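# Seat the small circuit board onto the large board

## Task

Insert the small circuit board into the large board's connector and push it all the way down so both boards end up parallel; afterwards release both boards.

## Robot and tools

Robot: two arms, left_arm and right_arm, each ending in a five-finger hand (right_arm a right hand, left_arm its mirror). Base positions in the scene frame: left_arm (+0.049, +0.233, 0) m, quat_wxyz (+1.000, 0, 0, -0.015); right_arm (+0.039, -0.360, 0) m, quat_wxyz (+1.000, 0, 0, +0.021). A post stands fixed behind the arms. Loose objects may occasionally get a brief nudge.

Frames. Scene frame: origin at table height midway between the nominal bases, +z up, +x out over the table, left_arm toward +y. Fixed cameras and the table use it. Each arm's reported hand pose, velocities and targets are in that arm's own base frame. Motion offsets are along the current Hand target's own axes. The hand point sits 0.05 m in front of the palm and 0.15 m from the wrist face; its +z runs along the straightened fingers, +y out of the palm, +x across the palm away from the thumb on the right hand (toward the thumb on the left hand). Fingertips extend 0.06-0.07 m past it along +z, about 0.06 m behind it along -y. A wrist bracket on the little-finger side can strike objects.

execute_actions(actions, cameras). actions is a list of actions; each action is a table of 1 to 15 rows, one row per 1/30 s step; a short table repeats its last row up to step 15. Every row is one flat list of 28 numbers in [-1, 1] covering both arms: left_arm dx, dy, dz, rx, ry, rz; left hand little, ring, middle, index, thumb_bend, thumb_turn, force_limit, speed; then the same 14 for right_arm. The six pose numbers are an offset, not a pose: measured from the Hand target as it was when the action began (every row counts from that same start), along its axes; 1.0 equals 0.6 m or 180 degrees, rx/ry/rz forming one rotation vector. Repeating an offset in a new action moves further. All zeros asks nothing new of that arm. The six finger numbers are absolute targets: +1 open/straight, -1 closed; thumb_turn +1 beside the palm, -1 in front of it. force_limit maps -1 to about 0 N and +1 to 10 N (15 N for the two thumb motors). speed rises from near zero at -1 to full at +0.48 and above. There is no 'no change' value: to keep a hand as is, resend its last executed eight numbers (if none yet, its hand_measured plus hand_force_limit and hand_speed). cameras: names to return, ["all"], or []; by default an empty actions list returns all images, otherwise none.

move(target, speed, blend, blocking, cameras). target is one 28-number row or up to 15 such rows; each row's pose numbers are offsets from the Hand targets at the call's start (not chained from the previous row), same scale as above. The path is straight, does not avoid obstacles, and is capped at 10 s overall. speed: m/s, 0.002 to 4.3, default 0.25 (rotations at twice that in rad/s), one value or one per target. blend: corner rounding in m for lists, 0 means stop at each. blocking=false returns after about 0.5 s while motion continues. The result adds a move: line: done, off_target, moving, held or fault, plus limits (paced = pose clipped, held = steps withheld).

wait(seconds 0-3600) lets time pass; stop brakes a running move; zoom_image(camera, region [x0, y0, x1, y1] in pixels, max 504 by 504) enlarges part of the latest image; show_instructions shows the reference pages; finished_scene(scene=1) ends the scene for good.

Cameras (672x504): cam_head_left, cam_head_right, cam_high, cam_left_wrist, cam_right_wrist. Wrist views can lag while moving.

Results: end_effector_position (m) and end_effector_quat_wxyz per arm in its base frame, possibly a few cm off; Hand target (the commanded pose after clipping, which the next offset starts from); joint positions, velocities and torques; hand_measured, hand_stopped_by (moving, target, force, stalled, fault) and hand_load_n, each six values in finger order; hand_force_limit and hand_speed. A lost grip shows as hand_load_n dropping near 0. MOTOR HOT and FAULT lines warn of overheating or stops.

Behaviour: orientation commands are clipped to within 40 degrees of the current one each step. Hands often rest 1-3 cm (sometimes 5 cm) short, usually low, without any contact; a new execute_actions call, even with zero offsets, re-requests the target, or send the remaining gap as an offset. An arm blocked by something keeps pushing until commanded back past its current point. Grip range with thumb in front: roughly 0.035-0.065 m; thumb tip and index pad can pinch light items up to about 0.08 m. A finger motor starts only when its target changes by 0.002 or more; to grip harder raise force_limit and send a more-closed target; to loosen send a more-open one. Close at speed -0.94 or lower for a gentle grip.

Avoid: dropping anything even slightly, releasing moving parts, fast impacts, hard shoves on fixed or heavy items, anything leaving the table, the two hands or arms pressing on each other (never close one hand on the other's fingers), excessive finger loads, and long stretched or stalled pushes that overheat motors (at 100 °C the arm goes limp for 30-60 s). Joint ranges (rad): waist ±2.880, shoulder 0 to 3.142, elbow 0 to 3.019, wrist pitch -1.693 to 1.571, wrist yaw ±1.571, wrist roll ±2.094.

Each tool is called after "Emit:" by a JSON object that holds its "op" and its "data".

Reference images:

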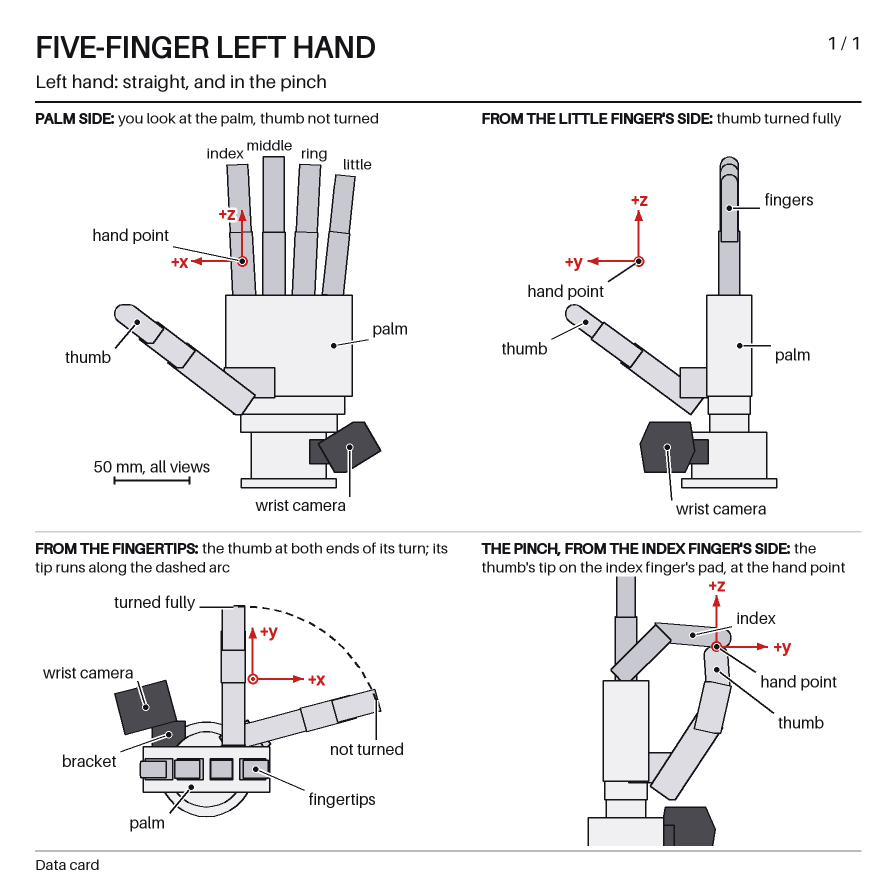

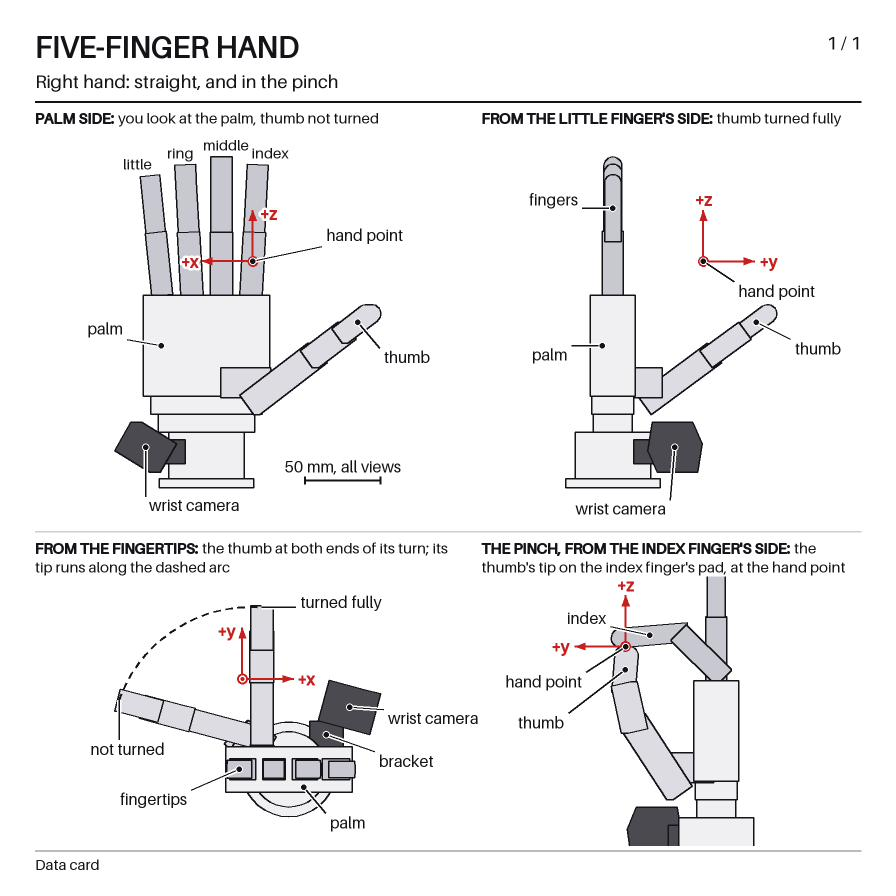

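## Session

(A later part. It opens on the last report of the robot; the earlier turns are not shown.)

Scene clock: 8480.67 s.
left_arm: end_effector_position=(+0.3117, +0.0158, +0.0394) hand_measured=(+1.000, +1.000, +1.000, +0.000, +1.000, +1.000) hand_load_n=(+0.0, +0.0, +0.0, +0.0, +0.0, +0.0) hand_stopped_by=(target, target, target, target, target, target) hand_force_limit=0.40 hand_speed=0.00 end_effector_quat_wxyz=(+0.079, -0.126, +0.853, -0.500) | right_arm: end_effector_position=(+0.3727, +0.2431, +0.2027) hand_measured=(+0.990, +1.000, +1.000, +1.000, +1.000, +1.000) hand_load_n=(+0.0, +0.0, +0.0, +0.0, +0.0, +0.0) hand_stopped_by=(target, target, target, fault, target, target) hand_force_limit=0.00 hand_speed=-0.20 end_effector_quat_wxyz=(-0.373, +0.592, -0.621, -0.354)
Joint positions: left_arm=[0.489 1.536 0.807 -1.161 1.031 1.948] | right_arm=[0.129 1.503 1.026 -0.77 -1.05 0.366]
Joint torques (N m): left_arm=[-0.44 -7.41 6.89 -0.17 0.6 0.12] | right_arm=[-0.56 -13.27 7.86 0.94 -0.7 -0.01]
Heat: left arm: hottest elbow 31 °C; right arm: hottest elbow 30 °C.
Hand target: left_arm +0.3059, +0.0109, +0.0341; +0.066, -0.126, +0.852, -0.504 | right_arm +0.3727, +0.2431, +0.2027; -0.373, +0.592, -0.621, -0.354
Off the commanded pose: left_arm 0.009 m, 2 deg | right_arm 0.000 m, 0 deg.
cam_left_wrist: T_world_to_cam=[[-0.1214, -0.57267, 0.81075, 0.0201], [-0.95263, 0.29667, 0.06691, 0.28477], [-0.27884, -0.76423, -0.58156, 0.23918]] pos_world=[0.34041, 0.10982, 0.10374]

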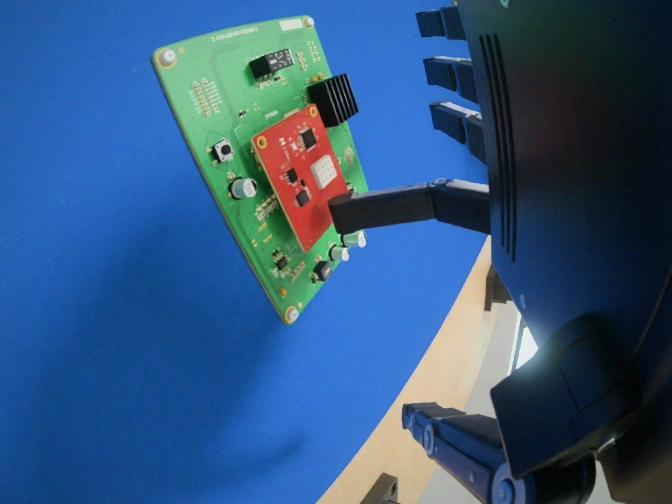

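Emit:
{"op": "execute_actions", "data": {"actions": [[[-0.0033,0.0039,0.0014,-0.0004,-0.0009,0.0016,1,1,1,0,1,1,0.4,0,0,0,0,0,0,0,0.99,1,1,1,1,1,0,-0.2],[-0.00653,0.00775,0.00272,-0.00078,-0.00182,0.00327,1,1,1,0,1,1,0.4,0,0,0,0,0,0,0,0.99,1,1,1,1,1,0,-0.2]]], "cameras": ["cam_left_wrist"]}}

Emit:
{"op": "zoom_image", "data": {"camera": "cam_left_wrist", "region": [220, 100, 400, 280]}}

Scene clock: 8496.73 s.
left_arm: end_effector_position=(+0.3111, +0.0154, +0.0369) hand_measured=(+1.000, +1.000, +1.000, +0.000, +1.000, +1.000) hand_load_n=(+0.0, +0.0, +0.0, +0.0, +0.0, +0.0) hand_stopped_by=(target, target, target, target, target, target) hand_force_limit=0.40 hand_speed=0.00 end_effector_quat_wxyz=(+0.075, -0.128, +0.853, -0.501) | right_arm: end_effector_position=(+0.3727, +0.2431, +0.2027) hand_measured=(+0.990, +1.000, +1.000, +1.000, +1.000, +1.000) hand_load_n=(+0.0, +0.0, +0.0, +0.0, +0.0, +0.0) hand_stopped_by=(target, target, target, fault, target, target) hand_force_limit=0.00 hand_speed=-0.20 end_effector_quat_wxyz=(-0.373, +0.592, -0.621, -0.354)
Joint positions: left_arm=[0.489 1.545 0.807 -1.161 1.031 1.95] | right_arm=[0.129 1.503 1.026 -0.77 -1.05 0.366]
Joint torques (N m): left_arm=[-0.79 -8.06 6.6 0.64 0.53 0.11] | right_arm=[-0.32 -13.16 7.94 1.03 -0.67 0]
Heat: left arm: hottest elbow 31 °C; right arm: hottest elbow 30 °C.
Hand target: left_arm +0.3093, +0.0128, +0.0292; +0.071, -0.123, +0.853, -0.502 | right_arm +0.3727, +0.2431, +0.2027; -0.373, +0.592, -0.621, -0.354
Off the commanded pose: left_arm 0.008 m, 1 deg | right_arm 0.000 m, 0 deg.
cam_left_wrist: T_world_to_cam=[[-0.11633, -0.56944, 0.81376, 0.02009], [-0.95195, 0.29764, 0.07219, 0.28394], [-0.28331, -0.76626, -0.5767, 0.23856]] pos_world=[0.34022, 0.10972, 0.10073]

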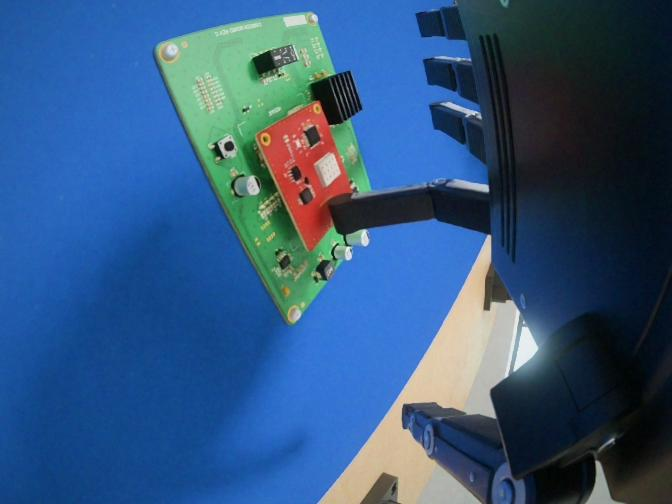

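Scaled by 2.800 from the camera's image (finer frame: 960x720).

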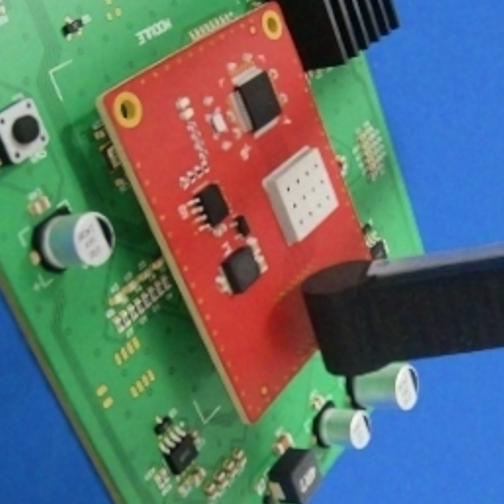

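Emit:
{"op": "execute_actions", "data": {"actions": [[[-0.0021,0.0022,0.0007,-0.0003,-0.0007,0.0012,1,1,1,0,1,1,0.4,0,0,0,0,0,0,0,0.99,1,1,1,1,1,0,-0.2],[-0.00423,0.00445,0.00147,-0.00059,-0.00137,0.00245,1,1,1,0,1,1,0.4,0,0,0,0,0,0,0,0.99,1,1,1,1,1,0,-0.2]]], "cameras": ["cam_left_wrist"]}}

Emit:
{"op": "zoom_image", "data": {"camera": "cam_left_wrist", "region": [220, 100, 400, 280]}}

Scene clock: 8508.00 s.
left_arm: end_effector_position=(+0.3134, +0.0167, +0.0345) hand_measured=(+1.000, +1.000, +1.000, +0.000, +1.000, +1.000) hand_load_n=(+0.0, +0.0, +0.0, +0.0, +0.0, +0.0) hand_stopped_by=(target, target, target, target, target, target) hand_force_limit=0.40 hand_speed=0.00 end_effector_quat_wxyz=(+0.079, -0.125, +0.853, -0.500) | right_arm: end_effector_position=(+0.3727, +0.2431, +0.2027) hand_measured=(+0.990, +1.000, +1.000, +1.000, +1.000, +1.000) hand_load_n=(+0.5, +0.0, +0.0, +0.0, +0.0, +0.0) hand_stopped_by=(target, target, target, fault, target, target) hand_force_limit=0.00 hand_speed=-0.20 end_effector_quat_wxyz=(-0.373, +0.592, -0.621, -0.354)
Joint positions: left_arm=[0.489 1.55 0.807 -1.147 1.031 1.95] | right_arm=[0.129 1.503 1.026 -0.77 -1.05 0.366]
Joint torques (N m): left_arm=[-0.15 -8.06 6.46 0.58 0.59 0.06] | right_arm=[-0.5 -13.1 7.83 0.96 -0.72 0]
Heat: left arm: hottest elbow 31 °C; right arm: hottest elbow 30 °C.
Hand target: left_arm +0.3116, +0.0140, +0.0264; +0.074, -0.121, +0.854, -0.501 | right_arm +0.3727, +0.2431, +0.2027; -0.373, +0.592, -0.621, -0.354
Off the commanded pose: left_arm 0.009 m, 1 deg | right_arm 0.000 m, 0 deg.
cam_left_wrist: T_world_to_cam=[[-0.12309, -0.57303, 0.81024, 0.02533], [-0.95252, 0.29734, 0.06559, 0.28649], [-0.2785, -0.76369, -0.58242, 0.23738]] pos_world=[0.34211, 0.11062, 0.09894]

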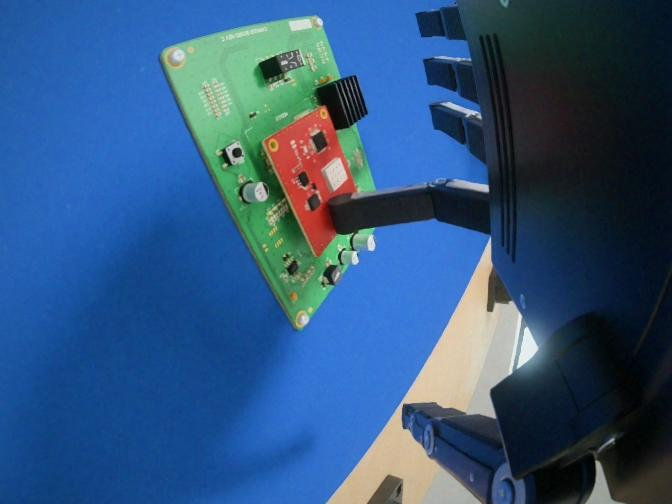

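Scaled by 2.800 from the camera's image (finer frame: 960x720).

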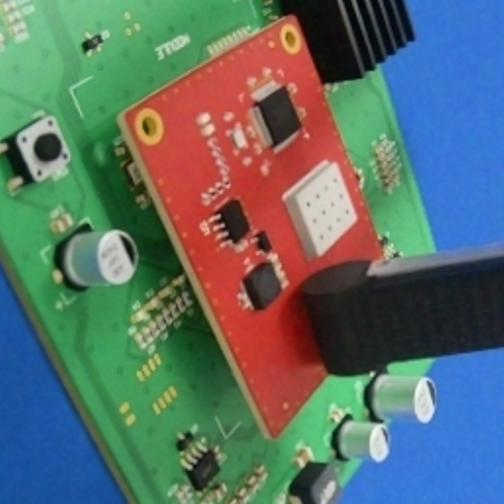

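Emit:
{"op": "execute_actions", "data": {"actions": [[[0.0009,0.0026,0.0016,0.0005,0.001,-0.0016,1,1,1,0,1,1,0.4,0,0,0,0,0,0,0,0.99,1,1,1,1,1,0,-0.2],[0.0015,0.0047,0.0030,0.0009,0.00185,-0.0032,1,1,1,0,1,1,0.4,0,0,0,0,0,0,0,0.99,1,1,1,1,1,0,-0.2]]], "cameras": ["cam_left_wrist"]}}

Emit:
{"op": "zoom_image", "data": {"camera": "cam_left_wrist", "region": [220, 100, 400, 280]}}

Scene clock: 8518.23 s.
left_arm: end_effector_position=(+0.3134, +0.0158, +0.0334) hand_measured=(+1.000, +1.000, +1.000, +0.000, +1.000, +1.000) hand_load_n=(+0.0, +0.0, +0.0, +0.0, +0.0, +0.0) hand_stopped_by=(target, target, target, target, target, target) hand_force_limit=0.40 hand_speed=0.00 end_effector_quat_wxyz=(+0.078, -0.127, +0.852, -0.502) | right_arm: end_effector_position=(+0.3727, +0.2431, +0.2027) hand_measured=(+0.990, +1.000, +1.000, +1.000, +1.000, +1.000) hand_load_n=(+0.0, +0.0, +0.0, +0.0, +0.0, +0.0) hand_stopped_by=(target, target, target, fault, target, target) hand_force_limit=0.00 hand_speed=-0.20 end_effector_quat_wxyz=(-0.373, +0.592, -0.621, -0.354)
Joint positions: left_arm=[0.489 1.556 0.807 -1.147 1.036 1.95] | right_arm=[0.129 1.503 1.026 -0.77 -1.05 0.366]
Joint torques (N m): left_arm=[-0.91 -7.53 6.75 0.34 0.35 0.07] | right_arm=[-0.62 -12.86 7.88 1.06 -0.69 -0.01]
Heat: left arm: hottest elbow 31 °C; right arm: hottest elbow 30 °C.
Hand target: left_arm +0.3108, +0.0136, +0.0231; +0.069, -0.124, +0.853, -0.502 | right_arm +0.3727, +0.2431, +0.2027; -0.373, +0.592, -0.621, -0.354
Off the commanded pose: left_arm 0.011 m, 1 deg | right_arm 0.000 m, 0 deg.
cam_left_wrist: T_world_to_cam=[[-0.11955, -0.56779, 0.81445, 0.02435], [-0.95272, 0.29642, 0.0668, 0.28674], [-0.27935, -0.76795, -0.57638, 0.23634]] pos_world=[0.34211, 0.11033, 0.09723]

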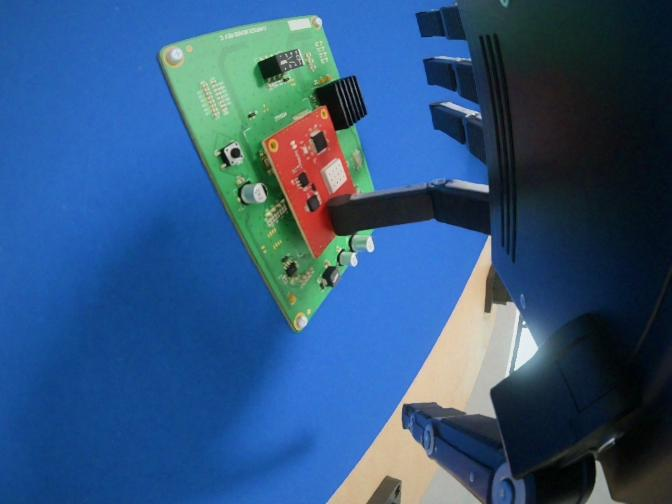

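Scaled by 2.800 from the camera's image (finer frame: 960x720).

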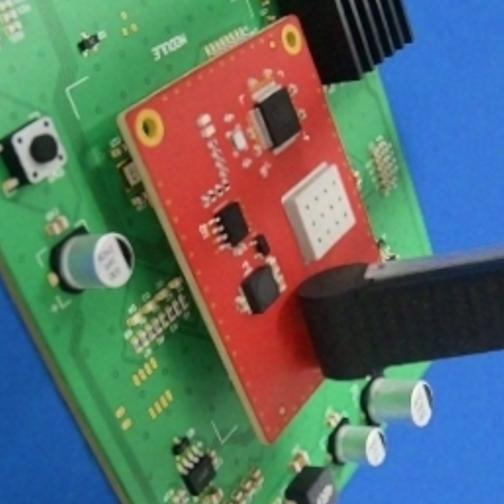

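Emit:
{"op": "execute_actions", "data": {"actions": [[[0.0009,0.0026,0.0016,0.0005,0.001,-0.0016,1,1,1,0,1,1,0.4,0,0,0,0,0,0,0,0.99,1,1,1,1,1,0,-0.2],[0.0015,0.0047,0.0030,0.0009,0.00185,-0.0032,1,1,1,0,1,1,0.4,0,0,0,0,0,0,0,0.99,1,1,1,1,1,0,-0.2]]], "cameras": ["cam_left_wrist"]}}

Emit:
{"op": "zoom_image", "data": {"camera": "cam_left_wrist", "region": [220, 100, 400, 280]}}

Scene clock: 8525.87 s.
left_arm: end_effector_position=(+0.3134, +0.0151, +0.0325) hand_measured=(+1.000, +1.000, +1.000, +0.000, +1.000, +1.000) hand_load_n=(+0.0, +0.0, +0.0, -2.0, +0.0, -0.5) hand_stopped_by=(target, target, target, target, target, target) hand_force_limit=0.40 hand_speed=0.00 end_effector_quat_wxyz=(+0.076, -0.129, +0.850, -0.505) | right_arm: end_effector_position=(+0.3727, +0.2431, +0.2027) hand_measured=(+0.990, +1.000, +1.000, +1.000, +1.000, +1.000) hand_load_n=(+0.0, +0.0, +0.0, +0.0, +0.0, +0.0) hand_stopped_by=(target, target, target, fault, target, target) hand_force_limit=0.00 hand_speed=-0.20 end_effector_quat_wxyz=(-0.373, +0.592, -0.621, -0.354)
Joint positions: left_arm=[0.489 1.562 0.807 -1.147 1.04 1.95] | right_arm=[0.129 1.503 1.026 -0.77 -1.05 0.366]
Joint torques (N m): left_arm=[-0.21 -6.36 6.74 0.36 0.23 0.17] | right_arm=[-0.5 -12.98 7.95 1.03 -0.7 0]
Heat: left arm: hottest elbow 30 °C; right arm: hottest elbow 30 °C.
Hand target: left_arm +0.3100, +0.0131, +0.0198; +0.065, -0.127, +0.852, -0.504 | right_arm +0.3727, +0.2431, +0.2027; -0.373, +0.592, -0.621, -0.354
Off the commanded pose: left_arm 0.013 m, 1 deg | right_arm 0.000 m, 0 deg.
cam_left_wrist: T_world_to_cam=[[-0.11618, -0.56294, 0.81829, 0.0234], [-0.95291, 0.29552, 0.06801, 0.28711], [-0.28011, -0.77186, -0.57076, 0.23529]] pos_world=[0.34221, 0.10993, 0.09562]

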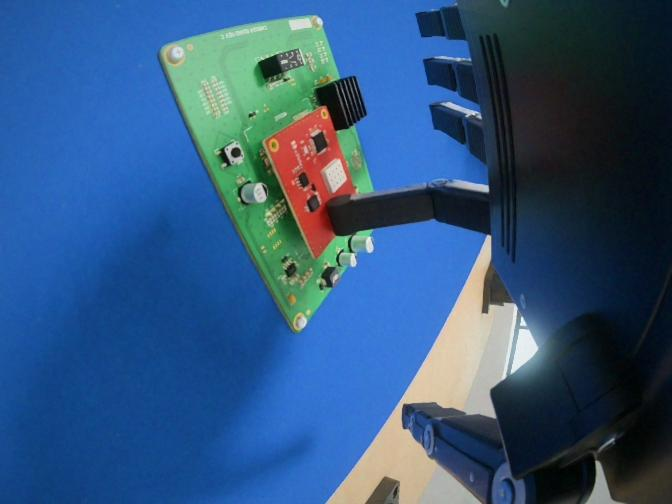

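Scaled by 2.800 from the camera's image (finer frame: 960x720).

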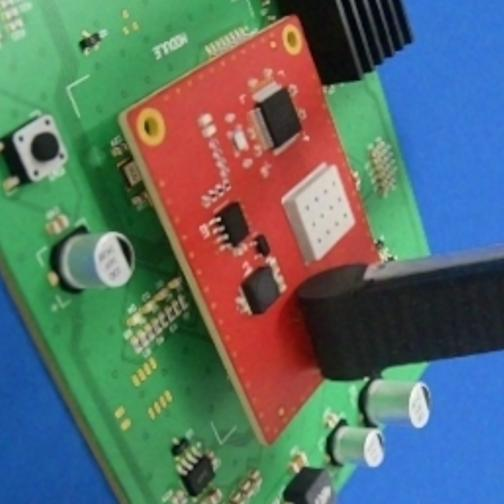

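Emit:
{"op": "zoom_image", "data": {"camera": "cam_left_wrist", "region": [240, 120, 285, 150]}}

Emit:
{"op": "zoom_image", "data": {"camera": "cam_left_wrist", "region": [295, 90, 340, 120]}}

Emit:
{"op": "zoom_image", "data": {"camera": "cam_left_wrist", "region": [290, 235, 335, 265]}}

Scaled by 11.200 from the camera's image (finer frame: 960x720).

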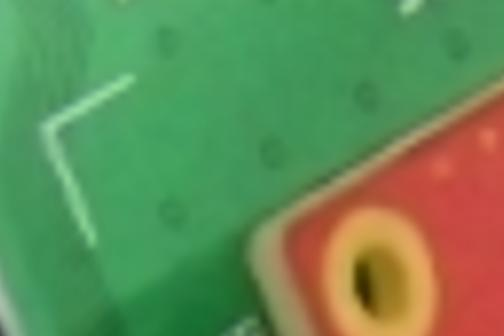

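Scaled by 11.200 from the camera's image (finer frame: 960x720).

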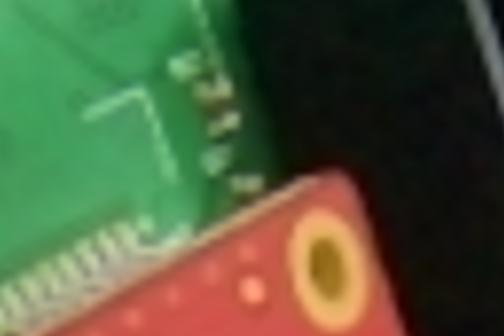

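Scaled by 11.200 from the camera's image (finer frame: 960x720).

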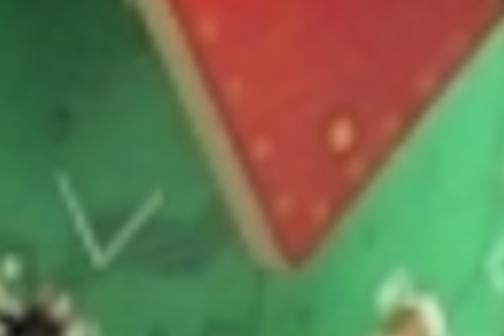

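Emit:
{"op": "execute_actions", "data": {"actions": [[[0.0009,0.0026,0.0016,0.0005,0.001,-0.0016,1,1,1,0,1,1,0.4,0,0,0,0,0,0,0,0.99,1,1,1,1,1,0,-0.2],[0.0015,0.0047,0.0030,0.0009,0.00185,-0.0032,1,1,1,0,1,1,0.4,0,0,0,0,0,0,0,0.99,1,1,1,1,1,0,-0.2]]], "cameras": ["cam_left_wrist"]}}

Emit:
{"op": "zoom_image", "data": {"camera": "cam_left_wrist", "region": [220, 100, 400, 280]}}

Scene clock: 8566.30 s.
left_arm: end_effector_position=(+0.3133, +0.0146, +0.0317) hand_measured=(+1.000, +1.000, +1.000, +0.000, +1.000, +1.000) hand_load_n=(+0.0, +0.0, +0.0, -4.5, +0.0, -0.5) hand_stopped_by=(target, target, target, target, target, target) hand_force_limit=0.40 hand_speed=0.00 end_effector_quat_wxyz=(+0.075, -0.130, +0.849, -0.506) | right_arm: end_effector_position=(+0.3727, +0.2431, +0.2027) hand_measured=(+0.990, +1.000, +1.000, +1.000, +1.000, +1.000) hand_load_n=(+0.0, +0.0, +0.0, +0.0, +0.0, +0.0) hand_stopped_by=(target, target, target, fault, target, target) hand_force_limit=0.00 hand_speed=-0.20 end_effector_quat_wxyz=(-0.373, +0.592, -0.621, -0.354)
Joint positions: left_arm=[0.489 1.566 0.807 -1.147 1.042 1.95] | right_arm=[0.129 1.503 1.026 -0.77 -1.05 0.366]
Joint torques (N m): left_arm=[-0.38 -5.77 6.65 0.47 0.19 0.13] | right_arm=[-0.56 -13.39 7.9 1.03 -0.7 -0.01]
Heat: left arm: hottest elbow 30 °C; right arm: hottest elbow 30 °C.
Hand target: left_arm +0.3091, +0.0126, +0.0164; +0.060, -0.129, +0.850, -0.506 | right_arm +0.3727, +0.2431, +0.2027; -0.373, +0.592, -0.621, -0.354
Off the commanded pose: left_arm 0.016 m, 2 deg | right_arm 0.000 m, 0 deg.
cam_left_wrist: T_world_to_cam=[[-0.11368, -0.55957, 0.82095, 0.02288], [-0.953, 0.295, 0.06911, 0.28724], [-0.28085, -0.7745, -0.5668, 0.23456]] pos_world=[0.34221, 0.10974, 0.09431]

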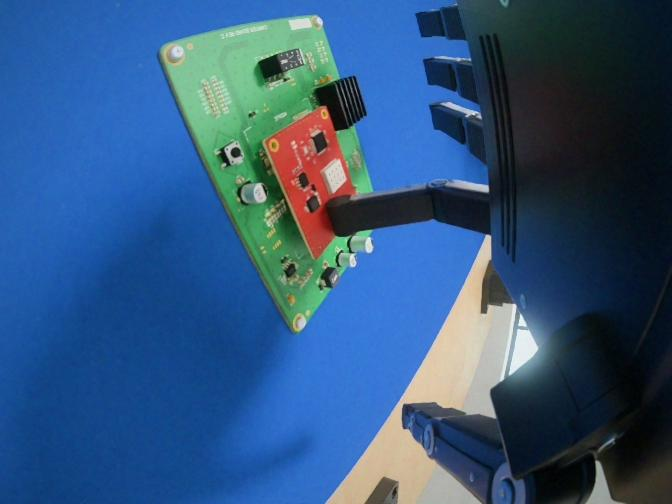

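Scaled by 2.800 from the camera's image (finer frame: 960x720).

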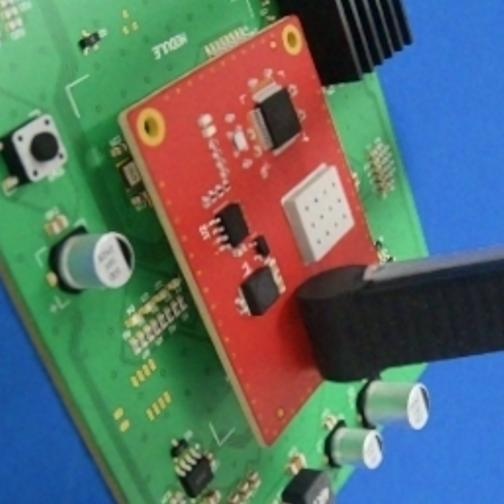

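Emit:
{"op": "execute_actions", "data": {"actions": [[[0.0011,0.0042,0.0005,-0.0013,0.0013,-0.0018,1,1,1,0,1,1,0.4,0,0,0,0,0,0,0,0.99,1,1,1,1,1,0,-0.2],[0.00212,0.00842,0.00108,-0.00259,0.00255,-0.00367,1,1,1,0,1,1,0.4,0,0,0,0,0,0,0,0.99,1,1,1,1,1,0,-0.2]]], "cameras": ["cam_left_wrist"]}}

Emit:
{"op": "zoom_image", "data": {"camera": "cam_left_wrist", "region": [220, 100, 400, 280]}}

Scene clock: 8614.70 s.
left_arm: end_effector_position=(+0.3127, +0.0148, +0.0304) hand_measured=(+1.000, +1.000, +1.000, +0.000, +1.000, +1.000) hand_load_n=(+0.0, +0.0, +0.0, -6.0, +0.0, -0.5) hand_stopped_by=(target, target, target, target, target, target) hand_force_limit=0.40 hand_speed=0.00 end_effector_quat_wxyz=(+0.073, -0.131, +0.849, -0.506) | right_arm: end_effector_position=(+0.3727, +0.2431, +0.2027) hand_measured=(+0.990, +1.000, +1.000, +1.000, +1.000, +1.000) hand_load_n=(+0.0, +0.0, +0.0, +0.0, +0.0, +0.0) hand_stopped_by=(target, target, target, fault, target, target) hand_force_limit=0.00 hand_speed=-0.20 end_effector_quat_wxyz=(-0.373, +0.592, -0.621, -0.354)
Joint positions: left_arm=[0.489 1.57 0.807 -1.147 1.04 1.95] | right_arm=[0.129 1.503 1.026 -0.77 -1.05 0.366]
Joint torques (N m): left_arm=[-0.03 -5.25 6.87 0.4 -0.14 0.13] | right_arm=[-0.38 -13.45 7.84 1.01 -0.71 0.01]
Heat: left arm: hottest elbow 30 °C; right arm: hottest elbow 30 °C.
Hand target: left_arm +0.3073, +0.0139, +0.0118; +0.053, -0.132, +0.852, -0.504 | right_arm +0.3727, +0.2431, +0.2027; -0.373, +0.592, -0.621, -0.354
Off the commanded pose: left_arm 0.019 m, 2 deg | right_arm 0.000 m, 0 deg.
cam_left_wrist: T_world_to_cam=[[-0.11031, -0.55961, 0.82138, 0.02293], [-0.95257, 0.29536, 0.0733, 0.28642], [-0.28362, -0.77434, -0.56565, 0.23466]] pos_world=[0.34192, 0.10994, 0.09291]

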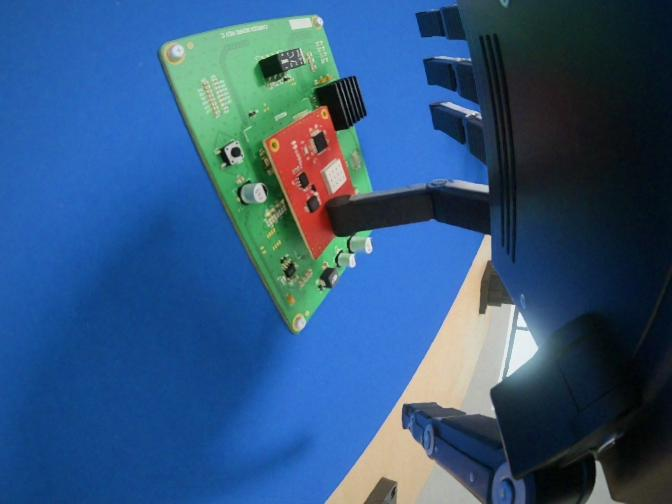

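Scaled by 2.800 from the camera's image (finer frame: 960x720).

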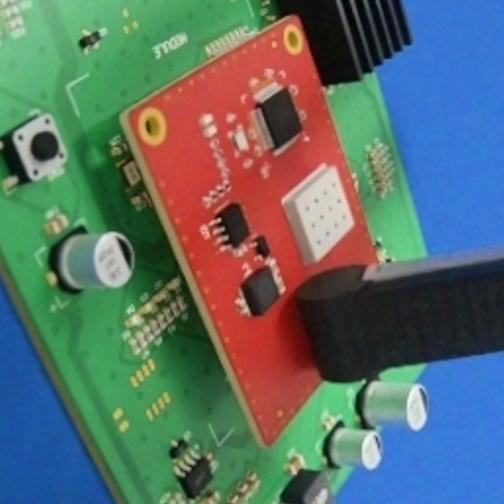

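Emit:
{"op": "execute_actions", "data": {"actions": [[[-0.001,-0.0042,-0.0006,0.0013,-0.00127,0.0018,1,1,1,0,1,1,0.4,0,0,0,0,0,0,0,0.99,1,1,1,1,1,0,-0.2],[-0.00203,-0.00842,-0.00117,0.00259,-0.00254,0.00367,1,1,1,0,1,1,0.4,0,0,0,0,0,0,0,0.99,1,1,1,1,1,0,-0.2],[-0.0037,-0.0137,-0.0046,0.0017,-0.0046,0.0073,1,1,1,0,1,1,0.4,0,0,0,0,0,0,0,0.99,1,1,1,1,1,0,-0.2],[-0.0053,-0.0189,-0.008,0.0008,-0.0067,0.0109,1,1,1,0,1,1,0.4,0,0,0,0,0,0,0,0.99,1,1,1,1,1,0,-0.2],[-0.007,-0.0242,-0.0114,0,-0.0087,0.0145,1,1,1,0,1,1,0.4,0,0,0,0,0,0,0,0.99,1,1,1,1,1,0,-0.2],[-0.0086,-0.0295,-0.0148,-0.0009,-0.0108,0.0181,1,1,1,0,1,1,0.4,0,0,0,0,0,0,0,0.99,1,1,1,1,1,0,-0.2],[-0.01192,-0.03997,-0.02153,-0.00266,-0.01487,0.02533,1,1,1,0,1,1,0.4,0,0,0,0,0,0,0,0.99,1,1,1,1,1,0,-0.2]]], "cameras": ["cam_left_wrist"]}}

Emit:
{"op": "zoom_image", "data": {"camera": "cam_left_wrist", "region": [220, 100, 400, 280]}}

Scene clock: 8628.80 s.
left_arm: end_effector_position=(+0.3150, +0.0172, +0.0388) hand_measured=(+1.000, +1.000, +1.000, +0.000, +1.000, +1.000) hand_load_n=(+0.0, +0.0, +0.0, +0.0, +0.0, +0.0) hand_stopped_by=(target, target, target, target, target, target) hand_force_limit=0.40 hand_speed=0.00 end_effector_quat_wxyz=(+0.086, -0.121, +0.854, -0.498) | right_arm: end_effector_position=(+0.3727, +0.2431, +0.2027) hand_measured=(+0.990, +1.000, +1.000, +1.000, +1.000, +1.000) hand_load_n=(+0.0, +0.0, +0.0, +0.0, +0.0, -0.5) hand_stopped_by=(target, target, target, fault, target, target) hand_force_limit=0.00 hand_speed=-0.20 end_effector_quat_wxyz=(-0.373, +0.592, -0.621, -0.354)
Joint positions: left_arm=[0.489 1.534 0.807 -1.147 1.033 1.951] | right_arm=[0.129 1.503 1.026 -0.77 -1.05 0.366]
Joint torques (N m): left_arm=[0.03 -10.75 6.82 0.66 0.53 0.13] | right_arm=[-0.62 -13.27 7.84 1.02 -0.7 0.01]
Heat: left arm: hottest elbow 30 °C; right arm: hottest elbow 30 °C.
Hand target: left_arm +0.3154, +0.0159, +0.0387; +0.092, -0.110, +0.857, -0.494 | right_arm +0.3727, +0.2431, +0.2027; -0.373, +0.592, -0.621, -0.354
Off the commanded pose: left_arm 0.001 m, 2 deg | right_arm 0.000 m, 0 deg.
cam_left_wrist: T_world_to_cam=[[-0.13561, -0.57817, 0.80457, 0.02664], [-0.9534, 0.29705, 0.05276, 0.28821], [-0.26951, -0.75992, -0.59151, 0.23821]] pos_world=[0.3426, 0.11081, 0.10426]

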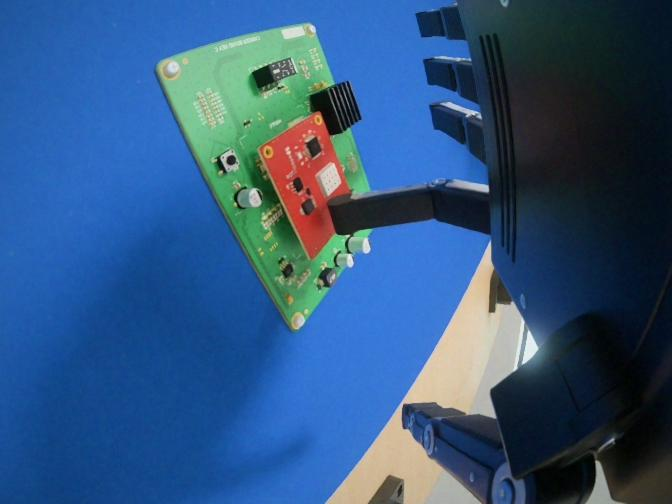

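Scaled by 2.800 from the camera's image (finer frame: 960x720).

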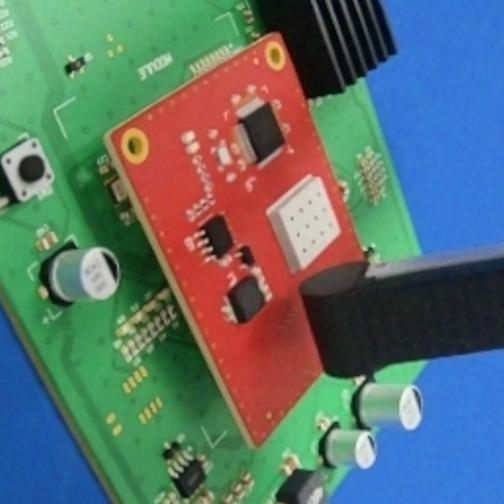

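Emit:
{"op": "execute_actions", "data": {"actions": [[[-0.00432,-0.01622,-0.01012,-0.00221,-0.0062,0.0109,1,1,1,0,1,1,0.4,0,0,0,0,0,0,0,0.99,1,1,1,1,1,0,-0.2]],[[0,0,0,0,0,0,1,1,1,1,1,1,0.4,0,0,0,0,0,0,0,0.99,1,1,1,1,1,0,-0.2]]], "cameras": ["cam_left_wrist"]}}

Emit:
{"op": "zoom_image", "data": {"camera": "cam_left_wrist", "region": [220, 100, 400, 280]}}

Scene clock: 8636.00 s.
left_arm: end_effector_position=(+0.3188, +0.0193, +0.0521) hand_measured=(+1.000, +1.000, +1.000, +1.000, +1.000, +1.000) hand_load_n=(+0.0, +0.0, +0.0, +0.0, +0.0, +0.0) hand_stopped_by=(target, target, target, target, target, target) hand_force_limit=0.40 hand_speed=0.00 end_effector_quat_wxyz=(+0.107, -0.108, +0.858, -0.490) | right_arm: end_effector_position=(+0.3727, +0.2431, +0.2027) hand_measured=(+0.990, +1.000, +1.000, +1.000, +1.000, +1.000) hand_load_n=(+0.0, +0.0, +0.0, +0.0, +0.0, +0.0) hand_stopped_by=(target, target, target, fault, target, target) hand_force_limit=0.00 hand_speed=-0.20 end_effector_quat_wxyz=(-0.373, +0.592, -0.621, -0.354)
Joint positions: left_arm=[0.489 1.484 0.807 -1.147 1.032 1.952] | right_arm=[0.129 1.503 1.026 -0.77 -1.05 0.366]
Joint torques (N m): left_arm=[0.21 -9.35 7.04 0.34 0.57 0.13] | right_arm=[-0.62 -12.86 7.88 0.96 -0.72 0]
Heat: left arm: hottest elbow 30 °C; right arm: hottest elbow 30 °C.
Hand target: left_arm +0.3172, +0.0169, +0.0503; +0.109, -0.101, +0.860, -0.489 | right_arm +0.3727, +0.2431, +0.2027; -0.373, +0.592, -0.621, -0.354
Off the commanded pose: left_arm 0.003 m, 1 deg | right_arm 0.000 m, 0 deg.
cam_left_wrist: T_world_to_cam=[[-0.17233, -0.59741, 0.7832, 0.03074], [-0.95472, 0.29704, 0.01652, 0.29287], [-0.24251, -0.74489, -0.62155, 0.24139]] pos_world=[0.34345, 0.11118, 0.12113]

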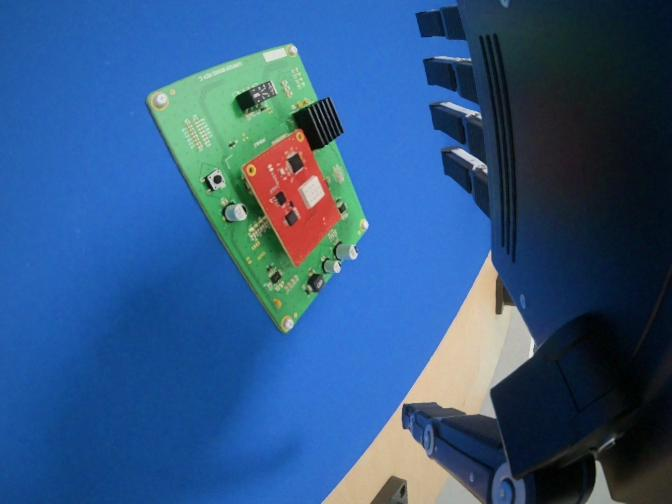

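Scaled by 2.800 from the camera's image (finer frame: 960x720).

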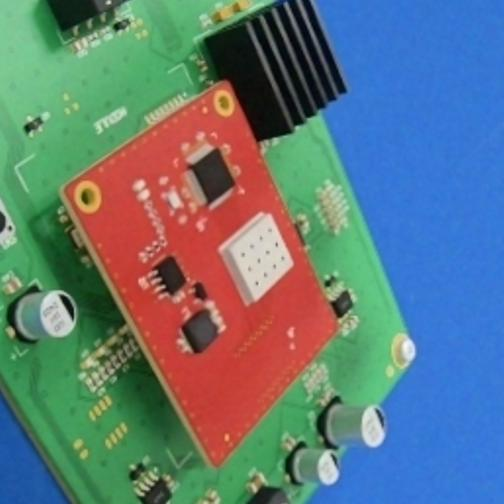

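Let me zoom on each corner.

Emit:
{"op": "zoom_image", "data": {"camera": "cam_left_wrist", "region": [220, 145, 265, 175]}}

Emit:
{"op": "zoom_image", "data": {"camera": "cam_left_wrist", "region": [275, 115, 320, 145]}}

Emit:
{"op": "zoom_image", "data": {"camera": "cam_left_wrist", "region": [320, 200, 365, 230]}}

Emit:
{"op": "zoom_image", "data": {"camera": "cam_left_wrist", "region": [270, 245, 315, 275]}}

Scaled by 11.200 from the camera's image (finer frame: 960x720).

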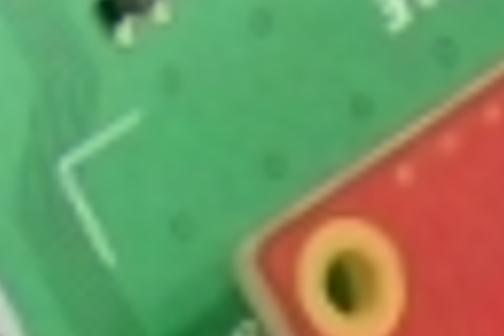

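Scaled by 11.200 from the camera's image (finer frame: 960x720).

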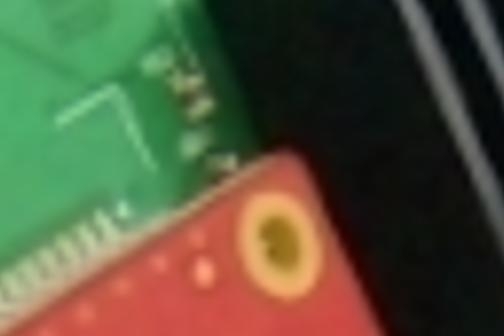

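Scaled by 11.200 from the camera's image (finer frame: 960x720).

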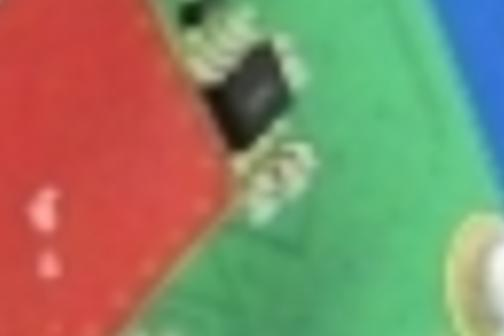

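Scaled by 11.200 from the camera's image (finer frame: 960x720).

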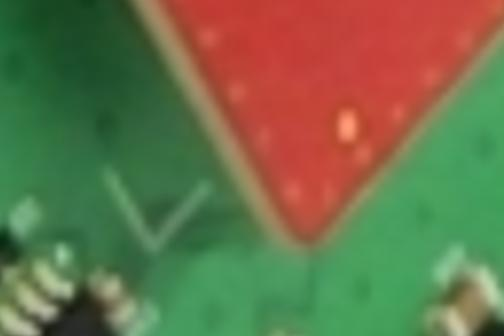

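Emit:
{"op": "execute_actions", "data": {"actions": [[[0,0,0,0,0,0,1,1,1,0,1,1,0.4,0,0,0,0,0,0,0,0.99,1,1,1,1,1,0,-0.2]],[[0.0013,0.00655,0.0034,0.00027,0.0019,-0.0032,1,1,1,0,1,1,0.4,0,0,0,0,0,0,0,0.99,1,1,1,1,1,0,-0.2],[0.0026,0.0131,0.0067,0.00054,0.0038,-0.0064,1,1,1,0,1,1,0.4,0,0,0,0,0,0,0,0.99,1,1,1,1,1,0,-0.2],[0.0039,0.0196,0.0101,0.0008,0.0057,-0.0096,1,1,1,0,1,1,0.4,0,0,0,0,0,0,0,0.99,1,1,1,1,1,0,-0.2],[0.0053,0.0262,0.0135,0.00108,0.0076,-0.0128,1,1,1,0,1,1,0.4,0,0,0,0,0,0,0,0.99,1,1,1,1,1,0,-0.2],[0.00658,0.03275,0.01683,0.00135,0.00953,-0.01598,1,1,1,0,1,1,0.4,0,0,0,0,0,0,0,0.99,1,1,1,1,1,0,-0.2]]], "cameras": ["cam_left_wrist"]}}

Emit:
{"op": "zoom_image", "data": {"camera": "cam_left_wrist", "region": [220, 100, 400, 280]}}

Scene clock: 8709.40 s.
left_arm: end_effector_position=(+0.3155, +0.0189, +0.0343) hand_measured=(+1.000, +1.000, +1.000, +0.000, +1.000, +1.000) hand_load_n=(+0.0, +0.0, +0.0, -0.5, +0.0, +0.0) hand_stopped_by=(target, target, target, target, target, target) hand_force_limit=0.40 hand_speed=0.00 end_effector_quat_wxyz=(+0.086, -0.120, +0.856, -0.495) | right_arm: end_effector_position=(+0.3727, +0.2431, +0.2027) hand_measured=(+0.990, +1.000, +1.000, +1.000, +1.000, +1.000) hand_load_n=(+0.0, +0.0, +0.0, +0.0, -0.5, +0.0) hand_stopped_by=(target, target, target, fault, target, target) hand_force_limit=0.00 hand_speed=-0.20 end_effector_quat_wxyz=(-0.373, +0.592, -0.621, -0.354)
Joint positions: left_arm=[0.489 1.544 0.807 -1.136 1.025 1.953] | right_arm=[0.129 1.503 1.026 -0.77 -1.05 0.366]
Joint torques (N m): left_arm=[-0.44 -9.05 6.98 0.46 0.5 0.08] | right_arm=[-0.5 -13.04 7.92 1.05 -0.72 -0.01]
Heat: left arm: hottest elbow 30 °C; right arm: hottest elbow 30 °C.
Hand target: left_arm +0.3150, +0.0175, +0.0279; +0.084, -0.115, +0.857, -0.495 | right_arm +0.3727, +0.2431, +0.2027; -0.373, +0.592, -0.621, -0.354
Off the commanded pose: left_arm 0.007 m, 1 deg | right_arm 0.000 m, 0 deg.
cam_left_wrist: T_world_to_cam=[[-0.13683, -0.58376, 0.80031, 0.03193], [-0.9524, 0.2997, 0.05577, 0.28811], [-0.27241, -0.75459, -0.59699, 0.23802]] pos_world=[0.3436, 0.1119, 0.10048]

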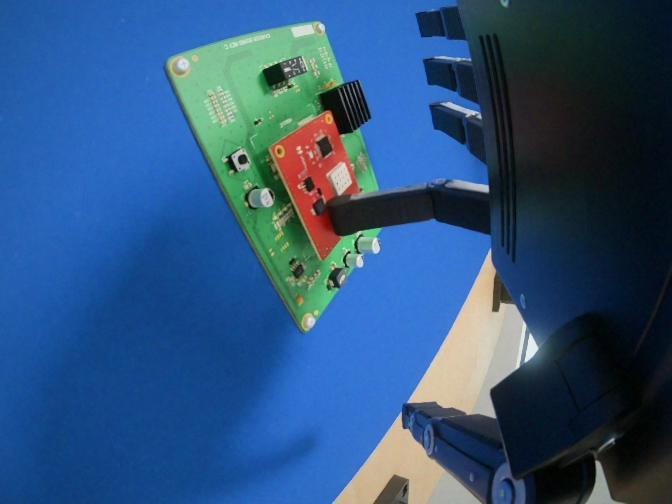

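Scaled by 2.800 from the camera's image (finer frame: 960x720).

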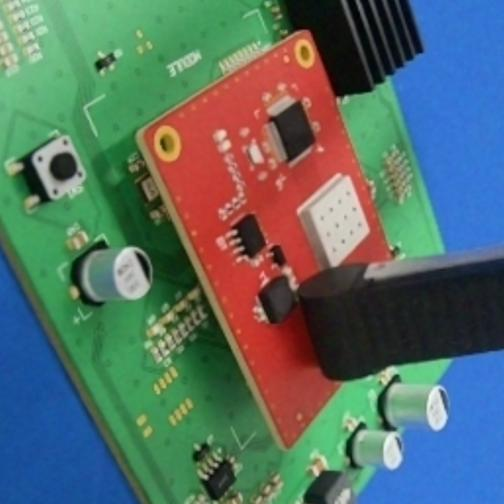

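Emit:
{"op": "execute_actions", "data": {"actions": [[[0.004,-0.0034,-0.0009,0.0007,0.0016,-0.0028,1,1,1,0,1,1,0.4,0,0,0,0,0,0,0,0.99,1,1,1,1,1,0,-0.2],[0.0081,-0.0068,-0.00188,0.00137,0.00321,-0.0057,1,1,1,0,1,1,0.4,0,0,0,0,0,0,0,0.99,1,1,1,1,1,0,-0.2]]], "cameras": ["cam_left_wrist"]}}

Emit:
{"op": "zoom_image", "data": {"camera": "cam_left_wrist", "region": [220, 100, 400, 280]}}

Scene clock: 8723.77 s.
left_arm: end_effector_position=(+0.3150, +0.0186, +0.0345) hand_measured=(+1.000, +1.000, +1.000, +0.000, +1.000, +1.000) hand_load_n=(+0.0, +0.0, +0.0, +0.0, +0.0, +0.0) hand_stopped_by=(target, target, target, target, target, target) hand_force_limit=0.40 hand_speed=0.00 end_effector_quat_wxyz=(+0.084, -0.120, +0.856, -0.495) | right_arm: end_effector_position=(+0.3727, +0.2431, +0.2027) hand_measured=(+0.990, +1.000, +1.000, +1.000, +1.000, +1.000) hand_load_n=(+0.0, +0.0, +0.0, +0.0, +0.0, +0.0) hand_stopped_by=(target, target, target, fault, target, target) hand_force_limit=0.00 hand_speed=-0.20 end_effector_quat_wxyz=(-0.373, +0.592, -0.621, -0.354)
Joint positions: left_arm=[0.489 1.544 0.807 -1.139 1.025 1.953] | right_arm=[0.129 1.503 1.026 -0.77 -1.05 0.366]
Joint torques (N m): left_arm=[-1.73 -8.88 6.93 -0.36 0.51 0.03] | right_arm=[-0.79 -13.22 7.88 0.99 -0.7 -0.02]
Heat: left arm: hottest elbow 30 °C; right arm: hottest elbow 30 °C.
Hand target: left_arm +0.3105, +0.0150, +0.0319; +0.075, -0.120, +0.856, -0.498 | right_arm +0.3727, +0.2431, +0.2027; -0.373, +0.592, -0.621, -0.354
Off the commanded pose: left_arm 0.006 m, 1 deg | right_arm 0.000 m, 0 deg.
cam_left_wrist: T_world_to_cam=[[-0.13471, -0.5826, 0.80152, 0.03069], [-0.95224, 0.2998, 0.05788, 0.28741], [-0.27402, -0.75544, -0.59516, 0.23826]] pos_world=[0.3431, 0.1117, 0.10057]

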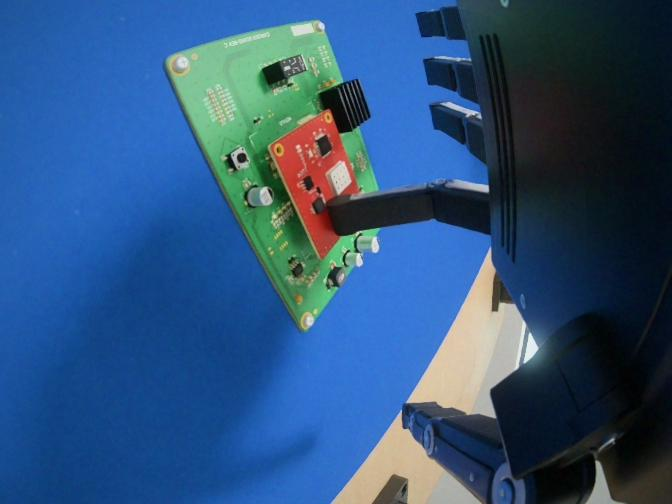

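Scaled by 2.800 from the camera's image (finer frame: 960x720).

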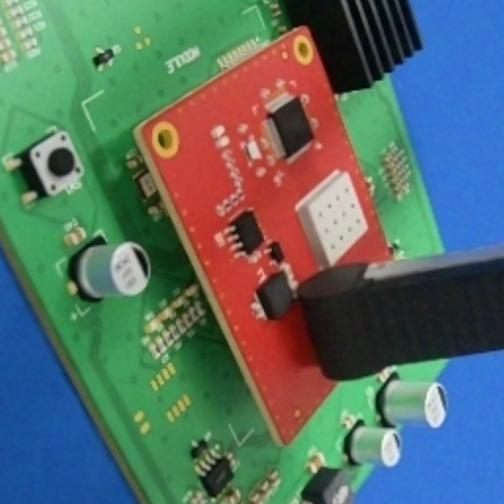

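Emit:
{"op": "execute_actions", "data": {"actions": [[[0.0026,-0.0016,-0.0001,0.0008,0.0014,-0.0023,1,1,1,0,1,1,0.4,0,0,0,0,0,0,0,0.99,1,1,1,1,1,0,-0.2]]], "cameras": ["cam_left_wrist"]}}

Emit:
{"op": "zoom_image", "data": {"camera": "cam_left_wrist", "region": [220, 100, 400, 280]}}

Scene clock: 8730.10 s.
left_arm: end_effector_position=(+0.3130, +0.0176, +0.0353) hand_measured=(+1.000, +1.000, +1.000, +0.000, +1.000, +1.000) hand_load_n=(-0.5, +0.0, +0.0, +0.0, +0.0, +0.0) hand_stopped_by=(target, target, target, target, target, target) hand_force_limit=0.40 hand_speed=0.00 end_effector_quat_wxyz=(+0.080, -0.123, +0.855, -0.497) | right_arm: end_effector_position=(+0.3727, +0.2431, +0.2027) hand_measured=(+0.990, +1.000, +1.000, +1.000, +1.000, +1.000) hand_load_n=(+0.0, +0.0, +0.0, +0.0, +0.0, +0.0) hand_stopped_by=(target, target, target, fault, target, target) hand_force_limit=0.00 hand_speed=-0.20 end_effector_quat_wxyz=(-0.373, +0.592, -0.621, -0.354)
Joint positions: left_arm=[0.489 1.544 0.807 -1.149 1.025 1.953] | right_arm=[0.129 1.503 1.026 -0.77 -1.05 0.366]
Joint torques (N m): left_arm=[-0.09 -9.11 6.84 -0.55 0.57 0.09] | right_arm=[-0.5 -13.39 7.92 1.02 -0.7 -0.02]
Heat: left arm: hottest elbow 30 °C; right arm: hottest elbow 30 °C.
Hand target: left_arm +0.3091, +0.0142, +0.0327; +0.072, -0.122, +0.855, -0.499 | right_arm +0.3727, +0.2431, +0.2027; -0.373, +0.592, -0.621, -0.354
Off the commanded pose: left_arm 0.006 m, 1 deg | right_arm 0.000 m, 0 deg.
cam_left_wrist: T_world_to_cam=[[-0.12763, -0.57889, 0.80536, 0.02684], [-0.95171, 0.30008, 0.06487, 0.2855], [-0.27922, -0.75818, -0.58923, 0.23878]] pos_world=[0.34181, 0.11091, 0.10056]

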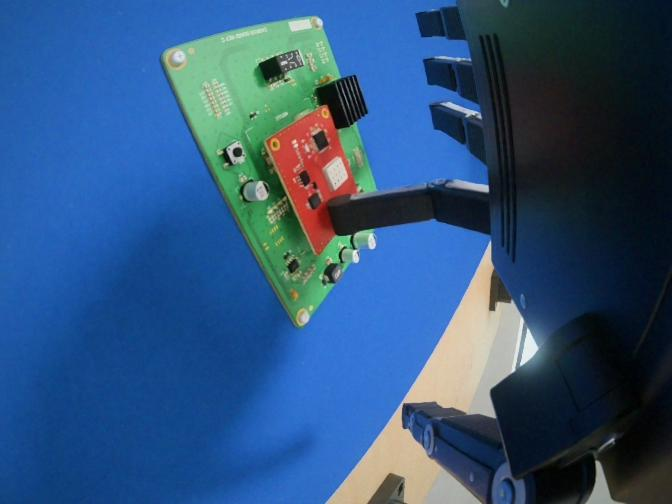

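Scaled by 2.800 from the camera's image (finer frame: 960x720).

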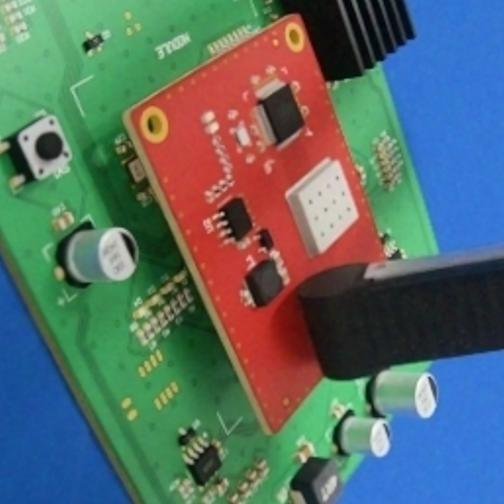

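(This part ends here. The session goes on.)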